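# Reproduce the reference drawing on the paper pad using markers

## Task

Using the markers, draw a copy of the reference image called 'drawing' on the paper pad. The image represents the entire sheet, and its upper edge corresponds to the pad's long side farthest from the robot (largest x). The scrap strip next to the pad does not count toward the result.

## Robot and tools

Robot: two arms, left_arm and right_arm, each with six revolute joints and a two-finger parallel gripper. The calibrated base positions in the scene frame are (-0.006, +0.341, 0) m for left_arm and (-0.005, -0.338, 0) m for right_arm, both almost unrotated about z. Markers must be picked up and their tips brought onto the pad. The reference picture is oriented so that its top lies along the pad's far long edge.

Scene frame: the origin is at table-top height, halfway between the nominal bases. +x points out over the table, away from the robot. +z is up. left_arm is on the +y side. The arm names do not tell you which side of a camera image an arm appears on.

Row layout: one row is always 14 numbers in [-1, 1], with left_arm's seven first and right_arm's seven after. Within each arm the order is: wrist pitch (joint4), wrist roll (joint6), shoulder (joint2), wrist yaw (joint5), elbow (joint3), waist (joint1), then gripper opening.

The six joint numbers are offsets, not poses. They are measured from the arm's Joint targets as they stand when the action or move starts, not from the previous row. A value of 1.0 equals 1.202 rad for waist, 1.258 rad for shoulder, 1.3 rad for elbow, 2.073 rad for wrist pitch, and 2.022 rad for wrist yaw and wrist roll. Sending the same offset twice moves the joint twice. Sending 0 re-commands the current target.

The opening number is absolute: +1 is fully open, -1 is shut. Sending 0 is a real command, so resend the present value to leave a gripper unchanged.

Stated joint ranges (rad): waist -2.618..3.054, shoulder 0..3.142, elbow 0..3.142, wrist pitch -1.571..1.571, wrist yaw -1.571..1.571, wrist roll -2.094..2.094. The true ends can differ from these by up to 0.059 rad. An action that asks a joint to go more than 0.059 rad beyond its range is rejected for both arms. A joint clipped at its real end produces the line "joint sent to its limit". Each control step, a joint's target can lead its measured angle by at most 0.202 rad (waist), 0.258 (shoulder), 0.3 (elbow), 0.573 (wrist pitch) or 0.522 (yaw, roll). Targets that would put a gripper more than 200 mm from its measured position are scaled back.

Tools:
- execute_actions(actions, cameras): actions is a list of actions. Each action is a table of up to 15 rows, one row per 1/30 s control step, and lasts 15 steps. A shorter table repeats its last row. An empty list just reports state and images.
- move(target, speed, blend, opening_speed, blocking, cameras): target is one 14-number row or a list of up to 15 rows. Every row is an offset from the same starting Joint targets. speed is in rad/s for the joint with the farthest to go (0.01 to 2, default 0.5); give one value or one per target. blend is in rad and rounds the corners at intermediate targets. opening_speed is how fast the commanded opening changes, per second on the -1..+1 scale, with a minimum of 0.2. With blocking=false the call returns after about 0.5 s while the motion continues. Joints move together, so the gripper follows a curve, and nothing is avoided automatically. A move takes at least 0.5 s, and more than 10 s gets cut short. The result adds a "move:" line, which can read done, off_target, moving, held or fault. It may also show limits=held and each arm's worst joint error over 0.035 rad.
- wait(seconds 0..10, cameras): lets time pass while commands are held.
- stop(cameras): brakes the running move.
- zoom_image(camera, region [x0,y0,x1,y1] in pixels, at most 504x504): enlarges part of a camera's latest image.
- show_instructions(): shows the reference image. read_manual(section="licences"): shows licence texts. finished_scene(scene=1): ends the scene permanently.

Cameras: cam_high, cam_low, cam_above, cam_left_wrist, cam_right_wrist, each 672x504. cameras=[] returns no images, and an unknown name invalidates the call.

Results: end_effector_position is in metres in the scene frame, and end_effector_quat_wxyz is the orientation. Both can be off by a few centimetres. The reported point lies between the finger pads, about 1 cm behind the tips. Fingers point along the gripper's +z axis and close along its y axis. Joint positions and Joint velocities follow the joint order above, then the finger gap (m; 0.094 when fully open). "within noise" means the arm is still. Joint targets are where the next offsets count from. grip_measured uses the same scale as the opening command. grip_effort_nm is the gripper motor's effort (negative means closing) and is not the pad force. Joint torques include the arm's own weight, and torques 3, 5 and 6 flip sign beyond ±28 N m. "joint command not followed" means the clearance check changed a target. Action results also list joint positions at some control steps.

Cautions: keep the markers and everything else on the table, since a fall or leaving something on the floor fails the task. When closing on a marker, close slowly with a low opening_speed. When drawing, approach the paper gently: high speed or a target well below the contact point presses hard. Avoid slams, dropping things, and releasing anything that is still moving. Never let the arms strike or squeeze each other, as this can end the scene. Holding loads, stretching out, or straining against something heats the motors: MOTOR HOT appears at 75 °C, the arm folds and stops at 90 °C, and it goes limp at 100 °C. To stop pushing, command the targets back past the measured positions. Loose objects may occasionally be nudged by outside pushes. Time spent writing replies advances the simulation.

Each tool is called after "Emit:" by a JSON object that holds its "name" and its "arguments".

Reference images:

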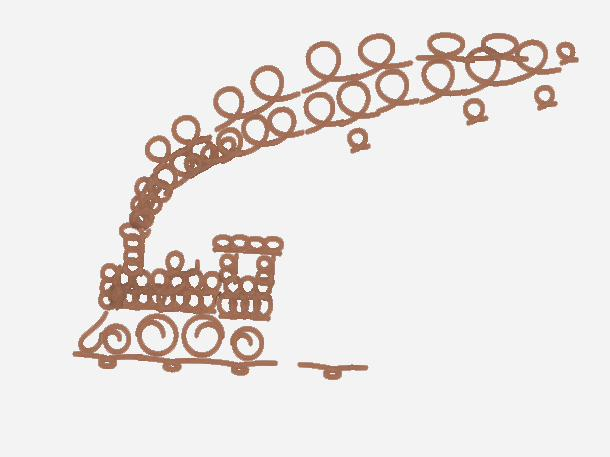

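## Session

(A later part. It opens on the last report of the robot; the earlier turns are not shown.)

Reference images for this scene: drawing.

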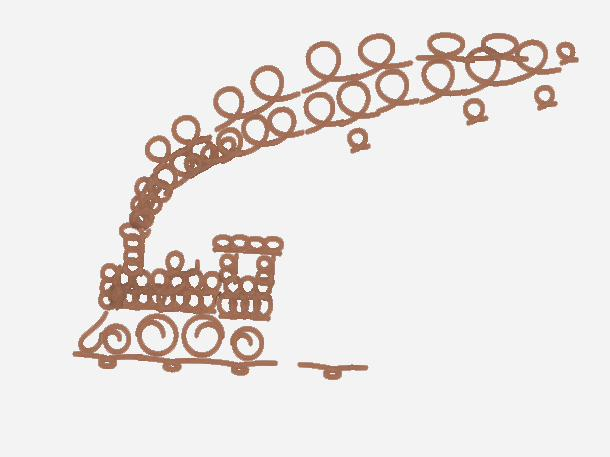

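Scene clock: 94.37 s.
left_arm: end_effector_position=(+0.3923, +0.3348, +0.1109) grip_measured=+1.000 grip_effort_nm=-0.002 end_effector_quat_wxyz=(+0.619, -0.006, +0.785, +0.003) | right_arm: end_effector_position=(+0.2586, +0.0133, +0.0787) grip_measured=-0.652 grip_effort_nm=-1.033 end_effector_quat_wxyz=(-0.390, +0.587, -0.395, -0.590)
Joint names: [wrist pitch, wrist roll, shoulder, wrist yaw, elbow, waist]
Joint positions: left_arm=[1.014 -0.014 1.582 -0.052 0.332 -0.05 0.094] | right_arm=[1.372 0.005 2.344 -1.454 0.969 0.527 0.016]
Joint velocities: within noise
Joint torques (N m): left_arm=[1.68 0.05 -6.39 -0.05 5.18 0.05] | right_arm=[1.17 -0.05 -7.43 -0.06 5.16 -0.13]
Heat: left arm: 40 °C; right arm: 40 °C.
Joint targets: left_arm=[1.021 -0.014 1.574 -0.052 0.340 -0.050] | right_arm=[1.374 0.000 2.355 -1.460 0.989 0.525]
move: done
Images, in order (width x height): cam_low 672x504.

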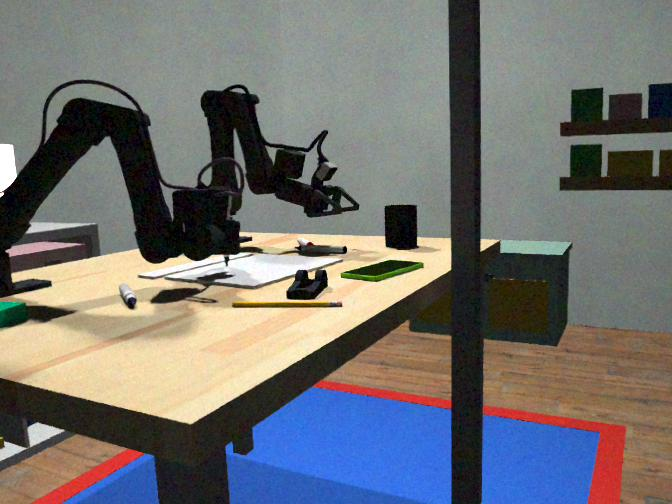

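Emit:
{"name": "move", "arguments": {"target": [0,0,0,0,0,0,1,0,0,0.004,0,0,0,-0.9], "speed": 0.06, "cameras": ["cam_low"]}}

Emit:
{"name": "zoom_image", "arguments": {"camera": "cam_low", "region": [190, 220, 270, 280]}}

Scene clock: 95.23 s.
left_arm: end_effector_position=(+0.3923, +0.3348, +0.1109) grip_measured=+1.000 grip_effort_nm=-0.002 end_effector_quat_wxyz=(+0.619, -0.006, +0.785, +0.003) | right_arm: end_effector_position=(+0.2586, +0.0133, +0.0782) grip_measured=-0.652 grip_effort_nm=-1.028 end_effector_quat_wxyz=(-0.390, +0.587, -0.395, -0.590)
Joint names: [wrist pitch, wrist roll, shoulder, wrist yaw, elbow, waist]
Joint positions: left_arm=[1.014 -0.014 1.582 -0.052 0.332 -0.05 0.094] | right_arm=[1.372 0.005 2.345 -1.454 0.969 0.527 0.016]
Joint velocities: within noise
Joint torques (N m): left_arm=[1.68 0.06 -6.42 -0.05 5.27 0.01] | right_arm=[1.17 -0.05 -7.12 -0.06 5.18 -0.14]
Heat: left arm: 40 °C; right arm: 40 °C.
Joint targets: left_arm=[1.021 -0.014 1.574 -0.052 0.340 -0.050] | right_arm=[1.374 0.000 2.360 -1.460 0.989 0.525]
move: done
Images, in order (width x height): cam_low 672x504.

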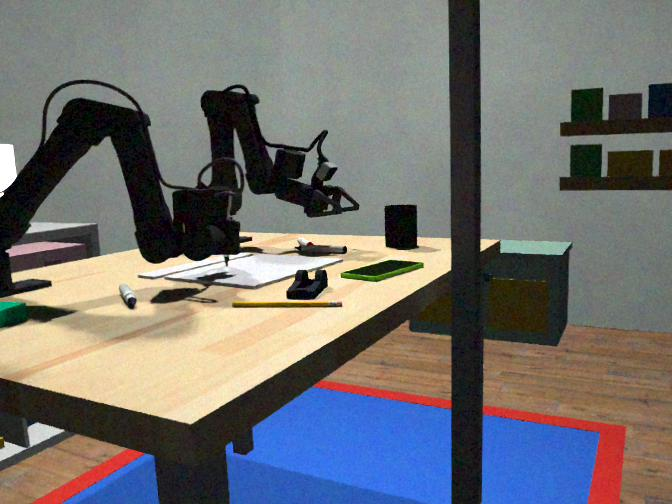

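Scaled by 6.300 from the camera's 672x504 image, which has a finer 960x720 frame.

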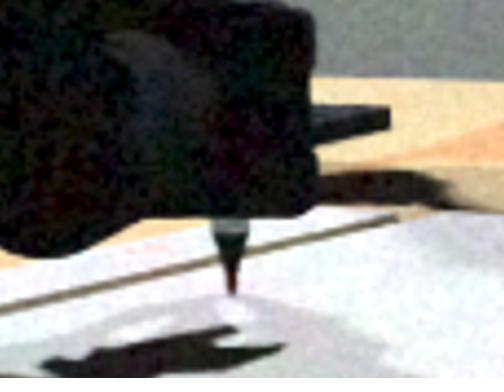

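Emit:
{"name": "move", "arguments": {"target": [[0,0,0,0,0,0,1,0,0,-0.06,0,0,0,-0.9],[0,0,0,0,0,0,1,0,0,-0.16,0,0,-0.5,-0.9]], "speed": [0.2,0.6], "blend": [0.02,0], "cameras": ["cam_above"]}}

Emit:
{"name": "zoom_image", "arguments": {"camera": "cam_above", "region": [300, 340, 370, 400]}}

Scene clock: 99.70 s.
left_arm: end_effector_position=(+0.3923, +0.3348, +0.1109) grip_measured=+1.000 grip_effort_nm=-0.002 end_effector_quat_wxyz=(+0.619, -0.006, +0.785, +0.003) | right_arm: end_effector_position=(+0.4137, -0.2006, +0.1367) grip_measured=-0.652 grip_effort_nm=-1.033 end_effector_quat_wxyz=(+0.585, -0.478, +0.512, +0.408)
Joint names: [wrist pitch, wrist roll, shoulder, wrist yaw, elbow, waist]
Joint positions: left_arm=[1.014 -0.014 1.582 -0.052 0.332 -0.05 0.094] | right_arm=[1.372 0.005 2.192 -1.456 0.969 -0.082 0.016]
Joint velocities: within noise
Joint torques (N m): left_arm=[1.68 0.06 -6.3 -0.08 5.23 0.01] | right_arm=[1.12 -0.05 -10.48 0.05 5.87 0.36]
Heat: left arm: 40 °C; right arm: 40 °C.
Joint targets: left_arm=[1.021 -0.014 1.574 -0.052 0.340 -0.050] | right_arm=[1.374 0.000 2.159 -1.460 0.989 -0.075]
move: done
Images, in order (width x height): cam_above 672x504.

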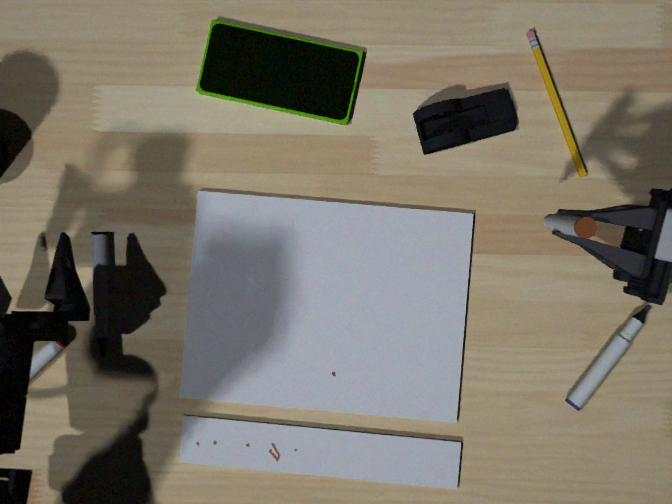

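Scaled by 7.200 from the camera's 672x504 image, which has a finer 960x720 frame.

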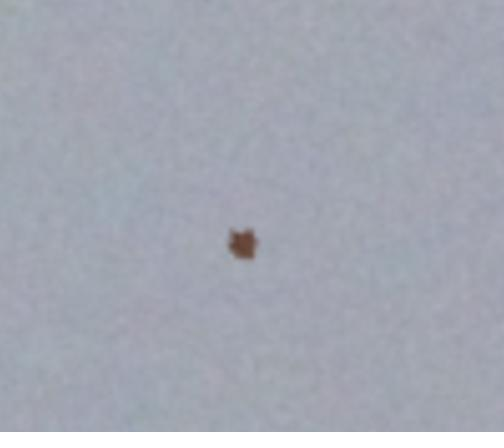

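Emit:
{"name": "move", "arguments": {"target": [[0,0,0,0,0,0,1,0,0,0.0326,0.2141,0,0.4151,-0.9],[0,0,0,0,0,0,1,0,0,0.1041,0.2141,0,0.4151,-0.9],[0,0,0,0,0,0,1,0,0,0.1566,0.2141,0,0.4151,-0.9]], "speed": [0.5,0.4,0.08], "blend": [0,0.01,0], "cameras": []}}

Scene clock: 105.67 s.
left_arm: end_effector_position=(+0.3923, +0.3348, +0.1109) grip_measured=+1.000 grip_effort_nm=-0.002 end_effector_quat_wxyz=(+0.619, -0.006, +0.785, +0.003) | right_arm: end_effector_position=(+0.3659, -0.0077, +0.0796) grip_measured=-0.652 grip_effort_nm=-1.033 end_effector_quat_wxyz=(+0.528, -0.467, +0.532, +0.470)
Joint names: [wrist pitch, wrist roll, shoulder, wrist yaw, elbow, waist]
Joint positions: left_arm=[1.014 -0.014 1.582 -0.052 0.332 -0.05 0.094] | right_arm=[1.368 0.005 2.34 -1.035 0.969 0.429 0.016]
Joint velocities: within noise
Joint torques (N m): left_arm=[1.66 0.07 -6.39 -0.05 5.31 -0.12] | right_arm=[1.43 -0.05 -7.28 0.07 5.44 -0.47]
Heat: left arm: 40 °C; right arm: 39 °C.
Joint targets: left_arm=[1.021 -0.014 1.574 -0.052 0.340 -0.050] | right_arm=[1.374 0.000 2.356 -1.027 0.989 0.423]
move: done
No camera images: "cameras" was empty.

Emit:
{"name": "move", "arguments": {"target": [[0,0,0,0,0,0,1,0,0,-0.0636,0,0,0,-0.9],[0,0,0,0,0,0,1,0,0,-0.0636,-0.1236,0,-0.1453,-0.9],[0,0,0,0,0,0,1,0,0,-0.025,-0.1236,0,-0.1453,-0.9],[0,0,0,0,0,0,1,0,0,0,-0.1236,0,-0.1453,-0.9]], "speed": [0.3,0.3,0.3,0.08], "blend": [0.02,0,0.01,0], "cameras": []}}

Scene clock: 108.40 s.
left_arm: end_effector_position=(+0.3923, +0.3348, +0.1109) grip_measured=+1.000 grip_effort_nm=-0.002 end_effector_quat_wxyz=(+0.619, -0.006, +0.785, +0.003) | right_arm: end_effector_position=(+0.3777, -0.0714, +0.0788) grip_measured=-0.652 grip_effort_nm=-1.033 end_effector_quat_wxyz=(+0.514, -0.481, +0.519, +0.485)
Joint names: [wrist pitch, wrist roll, shoulder, wrist yaw, elbow, waist]
Joint positions: left_arm=[1.014 -0.014 1.582 -0.052 0.332 -0.05 0.094] | right_arm=[1.37 0.005 2.343 -1.269 0.969 0.25 0.016]
Joint velocities: within noise
Joint torques (N m): left_arm=[1.65 0.03 -6.3 -0.04 5.31 -0.09] | right_arm=[1.29 -0.05 -7.35 -0.08 5.3 -0.13]
Heat: left arm: 40 °C; right arm: 40 °C.
Joint targets: left_arm=[1.021 -0.014 1.574 -0.052 0.340 -0.050] | right_arm=[1.374 0.000 2.356 -1.277 0.989 0.249]
move: done
No camera images: "cameras" was empty.

Emit:
{"name": "move", "arguments": {"target": [[0,0,0,0,0,0,1,0,0,-0.0636,0,0,0,-0.9],[0,0,0,0,0,0,1,0,0,-0.0636,0,0,0.2854,-0.9],[0,0,0,0,0,0,1,0,0,-0.025,0,0,0.2854,-0.9],[0,0,0,0,0,0,1,0,0,0,0,0,0.2854,-0.9]], "speed": [0.3,0.4,0.3,0.08], "blend": [0.02,0,0.01,0], "cameras": []}}

Scene clock: 110.73 s.
left_arm: end_effector_position=(+0.3923, +0.3348, +0.1109) grip_measured=+1.000 grip_effort_nm=-0.007 end_effector_quat_wxyz=(+0.619, -0.006, +0.785, +0.003) | right_arm: end_effector_position=(+0.2632, +0.0428, +0.0788) grip_measured=-0.652 grip_effort_nm=-1.033 end_effector_quat_wxyz=(-0.422, +0.564, -0.427, -0.567)
Joint names: [wrist pitch, wrist roll, shoulder, wrist yaw, elbow, waist]
Joint positions: left_arm=[1.014 -0.014 1.582 -0.052 0.332 -0.05 0.094] | right_arm=[1.372 0.005 2.343 -1.273 0.969 0.597 0.016]
Joint velocities: within noise
Joint torques (N m): left_arm=[1.67 0.05 -6.32 -0.05 5.19 -0.17] | right_arm=[1.27 -0.05 -7.41 -0.04 5.3 -0.49]
Heat: left arm: 40 °C; right arm: 40 °C.
Joint targets: left_arm=[1.021 -0.014 1.574 -0.052 0.340 -0.050] | right_arm=[1.374 0.000 2.356 -1.277 0.989 0.592]
move: done
No camera images: "cameras" was empty.

Emit:
{"name": "move", "arguments": {"target": [[0,0,0,0,0,0,1,0,0,-0.0636,0,0,0,-0.9],[0,0,0,0,0,0,1,0,0,-0.0636,0.14,0,0.084,-0.9],[0,0,0,0,0,0,1,0,0,-0.025,0.14,0,0.084,-0.9],[0,0,0,0,0,0,1,0,0,0,0.14,0,0.084,-0.9]], "speed": [0.3,0.4,0.3,0.08], "blend": [0.02,0,0.01,0], "cameras": []}}

Scene clock: 113.07 s.
left_arm: end_effector_position=(+0.3923, +0.3348, +0.1109) grip_measured=+1.000 grip_effort_nm=-0.002 end_effector_quat_wxyz=(+0.619, -0.006, +0.785, +0.003) | right_arm: end_effector_position=(+0.2732, +0.0777, +0.0796) grip_measured=-0.652 grip_effort_nm=-1.033 end_effector_quat_wxyz=(-0.472, +0.525, -0.474, -0.527)
Joint names: [wrist pitch, wrist roll, shoulder, wrist yaw, elbow, waist]
Joint positions: left_arm=[1.014 -0.014 1.582 -0.052 0.332 -0.05 0.094] | right_arm=[1.373 0.005 2.341 -1.002 0.969 0.691 0.016]
Joint velocities: within noise
Joint torques (N m): left_arm=[1.66 0.05 -6.5 -0.07 5.23 -0.09] | right_arm=[1.4 -0.05 -7.42 0.09 5.44 0.16]
Heat: left arm: 40 °C; right arm: 40 °C.
Joint targets: left_arm=[1.021 -0.014 1.574 -0.052 0.340 -0.050] | right_arm=[1.374 0.000 2.356 -0.994 0.989 0.693]
move: done
No camera images: "cameras" was empty.

Emit:
{"name": "move", "arguments": {"target": [[0,0,0,0,0,0,1,0,0,-0.0636,0,0,0,-0.9],[0,0,0,0,0,0,1,0,0,-0.15,0,0,-0.62,-0.9]], "speed": [0.3,0.7], "blend": [0.02,0], "cameras": ["cam_above"]}}

Emit:
{"name": "zoom_image", "arguments": {"camera": "cam_above", "region": [250, 340, 362, 424]}}

Emit:
{"name": "zoom_image", "arguments": {"camera": "cam_above", "region": [320, 220, 432, 304]}}

Scene clock: 115.43 s.
left_arm: end_effector_position=(+0.3923, +0.3348, +0.1109) grip_measured=+1.000 grip_effort_nm=-0.007 end_effector_quat_wxyz=(+0.619, -0.006, +0.785, +0.003) | right_arm: end_effector_position=(+0.4842, -0.2233, +0.1430) grip_measured=-0.652 grip_effort_nm=-1.038 end_effector_quat_wxyz=(+0.673, -0.337, +0.591, +0.291)
Joint names: [wrist pitch, wrist roll, shoulder, wrist yaw, elbow, waist]
Joint positions: left_arm=[1.014 -0.014 1.582 -0.052 0.332 -0.05 0.094] | right_arm=[1.371 0.005 2.203 -0.994 0.969 -0.056 0.016]
Joint velocities: within noise
Joint torques (N m): left_arm=[1.66 0.06 -6.38 -0.01 5.3 -0.06] | right_arm=[1.37 -0.05 -10.88 0.06 6.09 0.31]
Heat: left arm: 40 °C; right arm: 40 °C.
Joint targets: left_arm=[1.021 -0.014 1.574 -0.052 0.340 -0.050] | right_arm=[1.374 0.000 2.167 -0.994 0.989 -0.053]
move: off_target (right_arm); right_arm: the shoulder is farthest, 0.036 rad from its target
Images, in order (width x height): cam_above 672x504.

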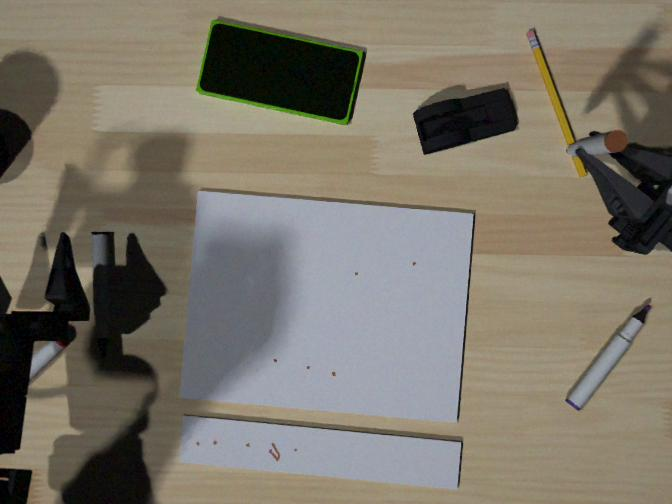

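Scaled by 4.500 from the camera's 672x504 image, which has a finer 960x720 frame.

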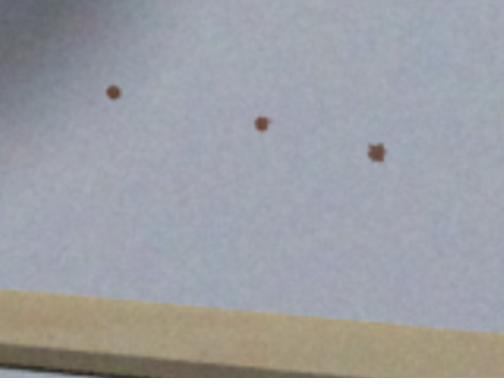

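Scaled by 4.500 from the camera's 672x504 image, which has a finer 960x720 frame.

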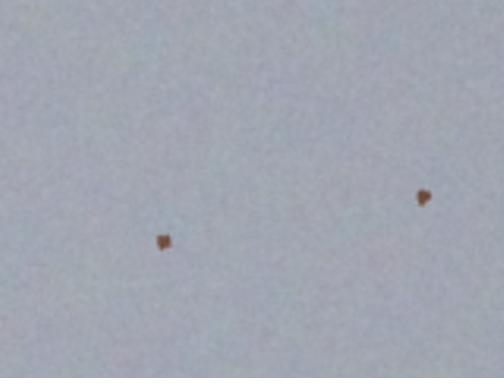

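Emit:
{"name": "move", "arguments": {"target": [[0,0,0,0,0,0,1,-0.0941,0,0.05,0,0.2308,0,-0.9],[0,0,0,0,0,0,1,-0.0941,0,0.1,0,0.2308,0.6955,-0.9],[0,0,0,0,0,0,1,-0.0941,0,0.1852,0,0.2308,0.6955,-0.9],[0,0,0,0,0,0,1,-0.0941,0,0.2329,0,0.2308,0.6955,-0.9]], "speed": [0.5,0.5,0.3,0.08], "blend": [0.02,0,0.01,0], "cameras": ["cam_low"]}}

Scene clock: 123.07 s.
left_arm: end_effector_position=(+0.3923, +0.3348, +0.1109) grip_measured=+1.000 grip_effort_nm=-0.002 end_effector_quat_wxyz=(+0.619, -0.006, +0.785, +0.003) | right_arm: end_effector_position=(+0.2754, +0.1448, +0.0808) grip_measured=-0.652 grip_effort_nm=-1.033 end_effector_quat_wxyz=(-0.443, +0.545, -0.453, -0.548)
Joint names: [wrist pitch, wrist roll, shoulder, wrist yaw, elbow, waist]
Joint positions: left_arm=[1.014 -0.014 1.582 -0.052 0.332 -0.05 0.094] | right_arm=[1.176 0.005 2.449 -0.997 1.263 0.788 0.016]
Joint velocities: within noise
Joint torques (N m): left_arm=[1.67 0.03 -6.38 -0.04 5.18 0.05] | right_arm=[1.42 -0.05 -8.92 0.02 6.82 -0.4]
Heat: left arm: 40 °C; right arm: 40 °C.
Joint targets: left_arm=[1.021 -0.014 1.574 -0.052 0.340 -0.050] | right_arm=[1.179 0.000 2.460 -0.994 1.289 0.784]
move: done
Images, in order (width x height): cam_low 672x504.

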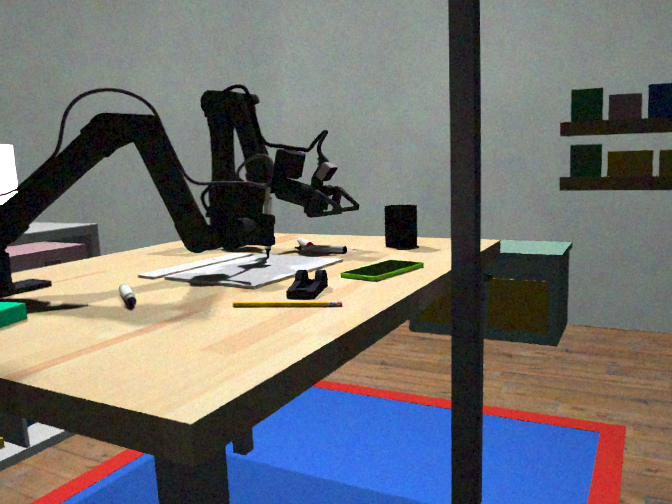

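Emit:
{"name": "move", "arguments": {"target": [0,0,0,0,0,0,1,0,0,0.008,0,0,0,-0.9], "speed": 0.06, "cameras": []}}

Scene clock: 124.10 s.
left_arm: end_effector_position=(+0.3923, +0.3348, +0.1109) grip_measured=+1.000 grip_effort_nm=-0.002 end_effector_quat_wxyz=(+0.619, -0.006, +0.785, +0.003) | right_arm: end_effector_position=(+0.2759, +0.1452, +0.0805) grip_measured=-0.652 grip_effort_nm=-1.038 end_effector_quat_wxyz=(-0.444, +0.546, -0.452, -0.548)
Joint names: [wrist pitch, wrist roll, shoulder, wrist yaw, elbow, waist]
Joint positions: left_arm=[1.014 -0.014 1.582 -0.052 0.332 -0.05 0.094] | right_arm=[1.178 0.005 2.453 -0.997 1.267 0.788 0.016]
Joint velocities: within noise
Joint torques (N m): left_arm=[1.67 0.04 -6.42 -0.03 5.16 -0.06] | right_arm=[1.4 -0.05 -8.51 0.03 6.5 -0.4]
Heat: left arm: 40 °C; right arm: 40 °C.
Joint targets: left_arm=[1.021 -0.014 1.574 -0.052 0.340 -0.050] | right_arm=[1.179 0.000 2.470 -0.994 1.289 0.784]
move: done
No camera images: "cameras" was empty.

Emit:
{"name": "move", "arguments": {"target": [[0,0,0,0,0,0,1,0,0,-0.0636,0,0,0,-0.9],[0,0,0,0,0,0,1,0,0,-0.0636,0.0591,0,-0.1323,-0.9],[0,0,0,0,0,0,1,0,0,-0.025,0.0591,0,-0.1323,-0.9],[0,0,0,0,0,0,1,0,0,0,0.0591,0,-0.1323,-0.9]], "speed": [0.3,0.3,0.3,0.08], "blend": [0.02,0,0.01,0], "cameras": []}}

Scene clock: 126.43 s.
left_arm: end_effector_position=(+0.3923, +0.3348, +0.1109) grip_measured=+1.000 grip_effort_nm=-0.002 end_effector_quat_wxyz=(+0.619, -0.006, +0.785, +0.003) | right_arm: end_effector_position=(+0.3739, +0.0902, +0.0809) grip_measured=-0.652 grip_effort_nm=-1.028 end_effector_quat_wxyz=(+0.518, -0.476, +0.524, +0.479)
Joint names: [wrist pitch, wrist roll, shoulder, wrist yaw, elbow, waist]
Joint positions: left_arm=[1.014 -0.014 1.582 -0.052 0.332 -0.05 0.094] | right_arm=[1.181 0.005 2.453 -0.882 1.267 0.618 0.016]
Joint velocities: within noise
Joint torques (N m): left_arm=[1.66 0.04 -6.38 -0.03 5.3 -0.13] | right_arm=[1.43 -0.05 -8.55 0.07 6.56 0.51]
Heat: left arm: 41 °C; right arm: 40 °C.
Joint targets: left_arm=[1.021 -0.014 1.574 -0.052 0.340 -0.050] | right_arm=[1.179 0.000 2.470 -0.874 1.289 0.625]
move: done
No camera images: "cameras" was empty.

Emit:
{"name": "move", "arguments": {"target": [[0,0,0,0,0,0,1,0,0,-0.0636,0,0,0,-0.9],[0,0,0,0,0,0,1,0,0,-0.0636,-0.3333,0,-0.0591,-0.9],[0,0,0,0,0,0,1,0,0,-0.025,-0.3333,0,-0.0591,-0.9],[0,0,0,0,0,0,1,0,0,0,-0.3333,0,-0.0591,-0.9]], "speed": [0.3,0.6,0.3,0.08], "blend": [0.02,0,0.01,0], "cameras": []}}

Scene clock: 129.27 s.
left_arm: end_effector_position=(+0.3923, +0.3348, +0.1109) grip_measured=+1.000 grip_effort_nm=-0.007 end_effector_quat_wxyz=(+0.619, -0.006, +0.785, +0.003) | right_arm: end_effector_position=(+0.2851, +0.0461, +0.0789) grip_measured=-0.652 grip_effort_nm=-1.028 end_effector_quat_wxyz=(-0.352, +0.607, -0.362, -0.613)
Joint names: [wrist pitch, wrist roll, shoulder, wrist yaw, elbow, waist]
Joint positions: left_arm=[1.014 -0.014 1.582 -0.052 0.332 -0.05 0.094] | right_arm=[1.179 0.005 2.459 -1.54 1.267 0.56 0.016]
Joint velocities: within noise
Joint torques (N m): left_arm=[1.69 0.06 -6.31 -0.05 5.2 -0.08] | right_arm=[1.11 -0.05 -8.62 -0.09 6.12 -0.54]
Heat: left arm: 41 °C; right arm: 41 °C.
Joint targets: left_arm=[1.021 -0.014 1.574 -0.052 0.340 -0.050] | right_arm=[1.179 0.000 2.470 -1.548 1.289 0.554]
move: done
No camera images: "cameras" was empty.

Emit:
{"name": "move", "arguments": {"target": [[0,0,0,0,0,0,1,0,0,-0.0636,0,0,0,-0.9],[0,0,0,0,0,0,1,0,0,-0.0636,0.1973,0,-0.1015,-0.9],[0,0,0,0,0,0,1,0,0,-0.025,0.1973,0,-0.1015,-0.9],[0,0,0,0,0,0,1,0,0,0,0.1973,0,-0.1015,-0.9]], "speed": [0.3,0.5,0.3,0.08], "blend": [0.02,0,0.01,0], "cameras": []}}

Scene clock: 132.17 s.
left_arm: end_effector_position=(+0.3923, +0.3348, +0.1109) grip_measured=+1.000 grip_effort_nm=-0.002 end_effector_quat_wxyz=(+0.619, -0.006, +0.785, +0.003) | right_arm: end_effector_position=(+0.3983, +0.0191, +0.0801) grip_measured=-0.652 grip_effort_nm=-1.033 end_effector_quat_wxyz=(+0.496, -0.499, +0.503, +0.503)
Joint names: [wrist pitch, wrist roll, shoulder, wrist yaw, elbow, waist]
Joint positions: left_arm=[1.014 -0.014 1.582 -0.052 0.332 -0.05 0.094] | right_arm=[1.181 0.005 2.455 -1.158 1.267 0.432 0.016]
Joint velocities: within noise
Joint torques (N m): left_arm=[1.66 0.05 -6.28 -0.02 5.39 0.03] | right_arm=[1.3 -0.05 -8.64 0.08 6.37 -0.05]
Heat: left arm: 41 °C; right arm: 41 °C.
Joint targets: left_arm=[1.021 -0.014 1.574 -0.052 0.340 -0.050] | right_arm=[1.179 0.000 2.470 -1.149 1.289 0.431]
move: done
No camera images: "cameras" was empty.

Emit:
{"name": "move", "arguments": {"target": [[0,0,0,0,0,0,1,0,0,-0.0636,0,0,0,-0.9],[0,0,0,0,0,0,1,0,0,-0.0636,-0.0989,0,-0.1065,-0.9],[0,0,0,0,0,0,1,0,0,-0.025,-0.0989,0,-0.1065,-0.9],[0,0,0,0,0,0,1,0,0,0,-0.0989,0,-0.1065,-0.9]], "speed": [0.3,0.3,0.3,0.08], "blend": [0.02,0,0.01,0], "cameras": []}}

Scene clock: 134.30 s.
left_arm: end_effector_position=(+0.3923, +0.3348, +0.1109) grip_measured=+1.000 grip_effort_nm=-0.007 end_effector_quat_wxyz=(+0.619, -0.006, +0.785, +0.003) | right_arm: end_effector_position=(+0.4084, -0.0349, +0.0795) grip_measured=-0.652 grip_effort_nm=-1.033 end_effector_quat_wxyz=(+0.482, -0.511, +0.489, +0.517)
Joint names: [wrist pitch, wrist roll, shoulder, wrist yaw, elbow, waist]
Joint positions: left_arm=[1.014 -0.014 1.582 -0.052 0.332 -0.05 0.094] | right_arm=[1.181 0.005 2.457 -1.341 1.267 0.302 0.016]
Joint velocities: within noise
Joint torques (N m): left_arm=[1.66 0.09 -6.35 -0.04 5.26 0.09] | right_arm=[1.2 -0.05 -8.59 -0.11 6.32 0.1]
Heat: left arm: 41 °C; right arm: 41 °C.
Joint targets: left_arm=[1.021 -0.014 1.574 -0.052 0.340 -0.050] | right_arm=[1.179 0.000 2.470 -1.349 1.289 0.304]
move: done
No camera images: "cameras" was empty.

Now lift, swing away and look.

Emit:
{"name": "move", "arguments": {"target": [[0,0,0,0,0,0,1,0,0,-0.0636,0,0,0,-0.9],[0,0,0,0,0,0,1,0,0,-0.15,0,0,-0.32,-0.9]], "speed": [0.3,0.7], "blend": [0.02,0], "cameras": ["cam_above"]}}

Emit:
{"name": "zoom_image", "arguments": {"camera": "cam_above", "region": [180, 190, 292, 274]}}

Emit:
{"name": "zoom_image", "arguments": {"camera": "cam_above", "region": [310, 200, 422, 284]}}

Emit:
{"name": "zoom_image", "arguments": {"camera": "cam_above", "region": [200, 310, 312, 394]}}

Scene clock: 137.73 s.
left_arm: end_effector_position=(+0.3923, +0.3348, +0.1109) grip_measured=+1.000 grip_effort_nm=-0.002 end_effector_quat_wxyz=(+0.619, -0.006, +0.785, +0.003) | right_arm: end_effector_position=(+0.4924, -0.2128, +0.1440) grip_measured=-0.652 grip_effort_nm=-1.033 end_effector_quat_wxyz=(+0.607, -0.441, +0.540, +0.383)
Joint names: [wrist pitch, wrist roll, shoulder, wrist yaw, elbow, waist]
Joint positions: left_arm=[1.014 -0.014 1.582 -0.052 0.332 -0.05 0.094] | right_arm=[1.18 0.005 2.317 -1.346 1.267 -0.084 0.016]
Joint velocities: within noise
Joint torques (N m): left_arm=[1.66 0.04 -6.3 -0.02 5.3 -0.1] | right_arm=[1.16 -0.05 -12.05 0.04 6.84 0.21]
Heat: left arm: 41 °C; right arm: 42 °C.
Joint targets: left_arm=[1.021 -0.014 1.574 -0.052 0.340 -0.050] | right_arm=[1.179 0.000 2.282 -1.349 1.289 -0.081]
move: off_target (right_arm); right_arm: the shoulder is farthest, 0.036 rad from its target
Images, in order (width x height): cam_above 672x504.

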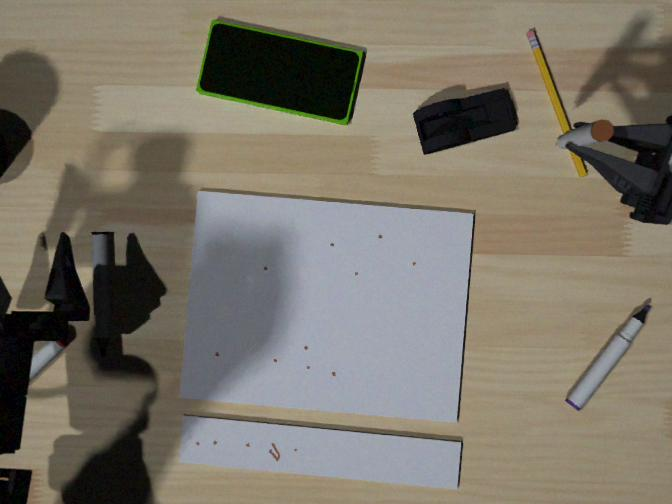

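Scaled by 4.500 from the camera's 672x504 image, which has a finer 960x720 frame.

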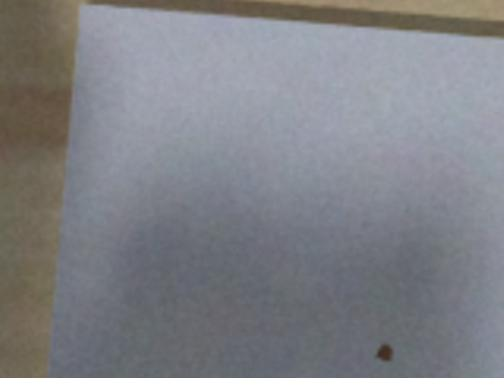

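Scaled by 4.500 from the camera's 672x504 image, which has a finer 960x720 frame.

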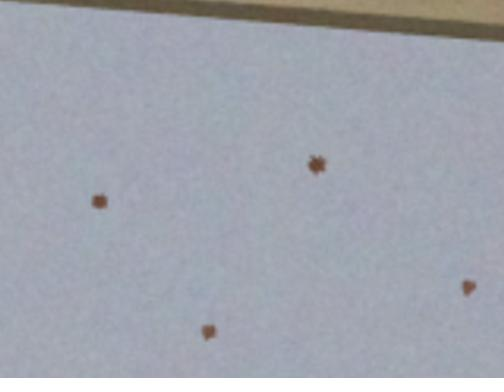

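Scaled by 4.500 from the camera's 672x504 image, which has a finer 960x720 frame.

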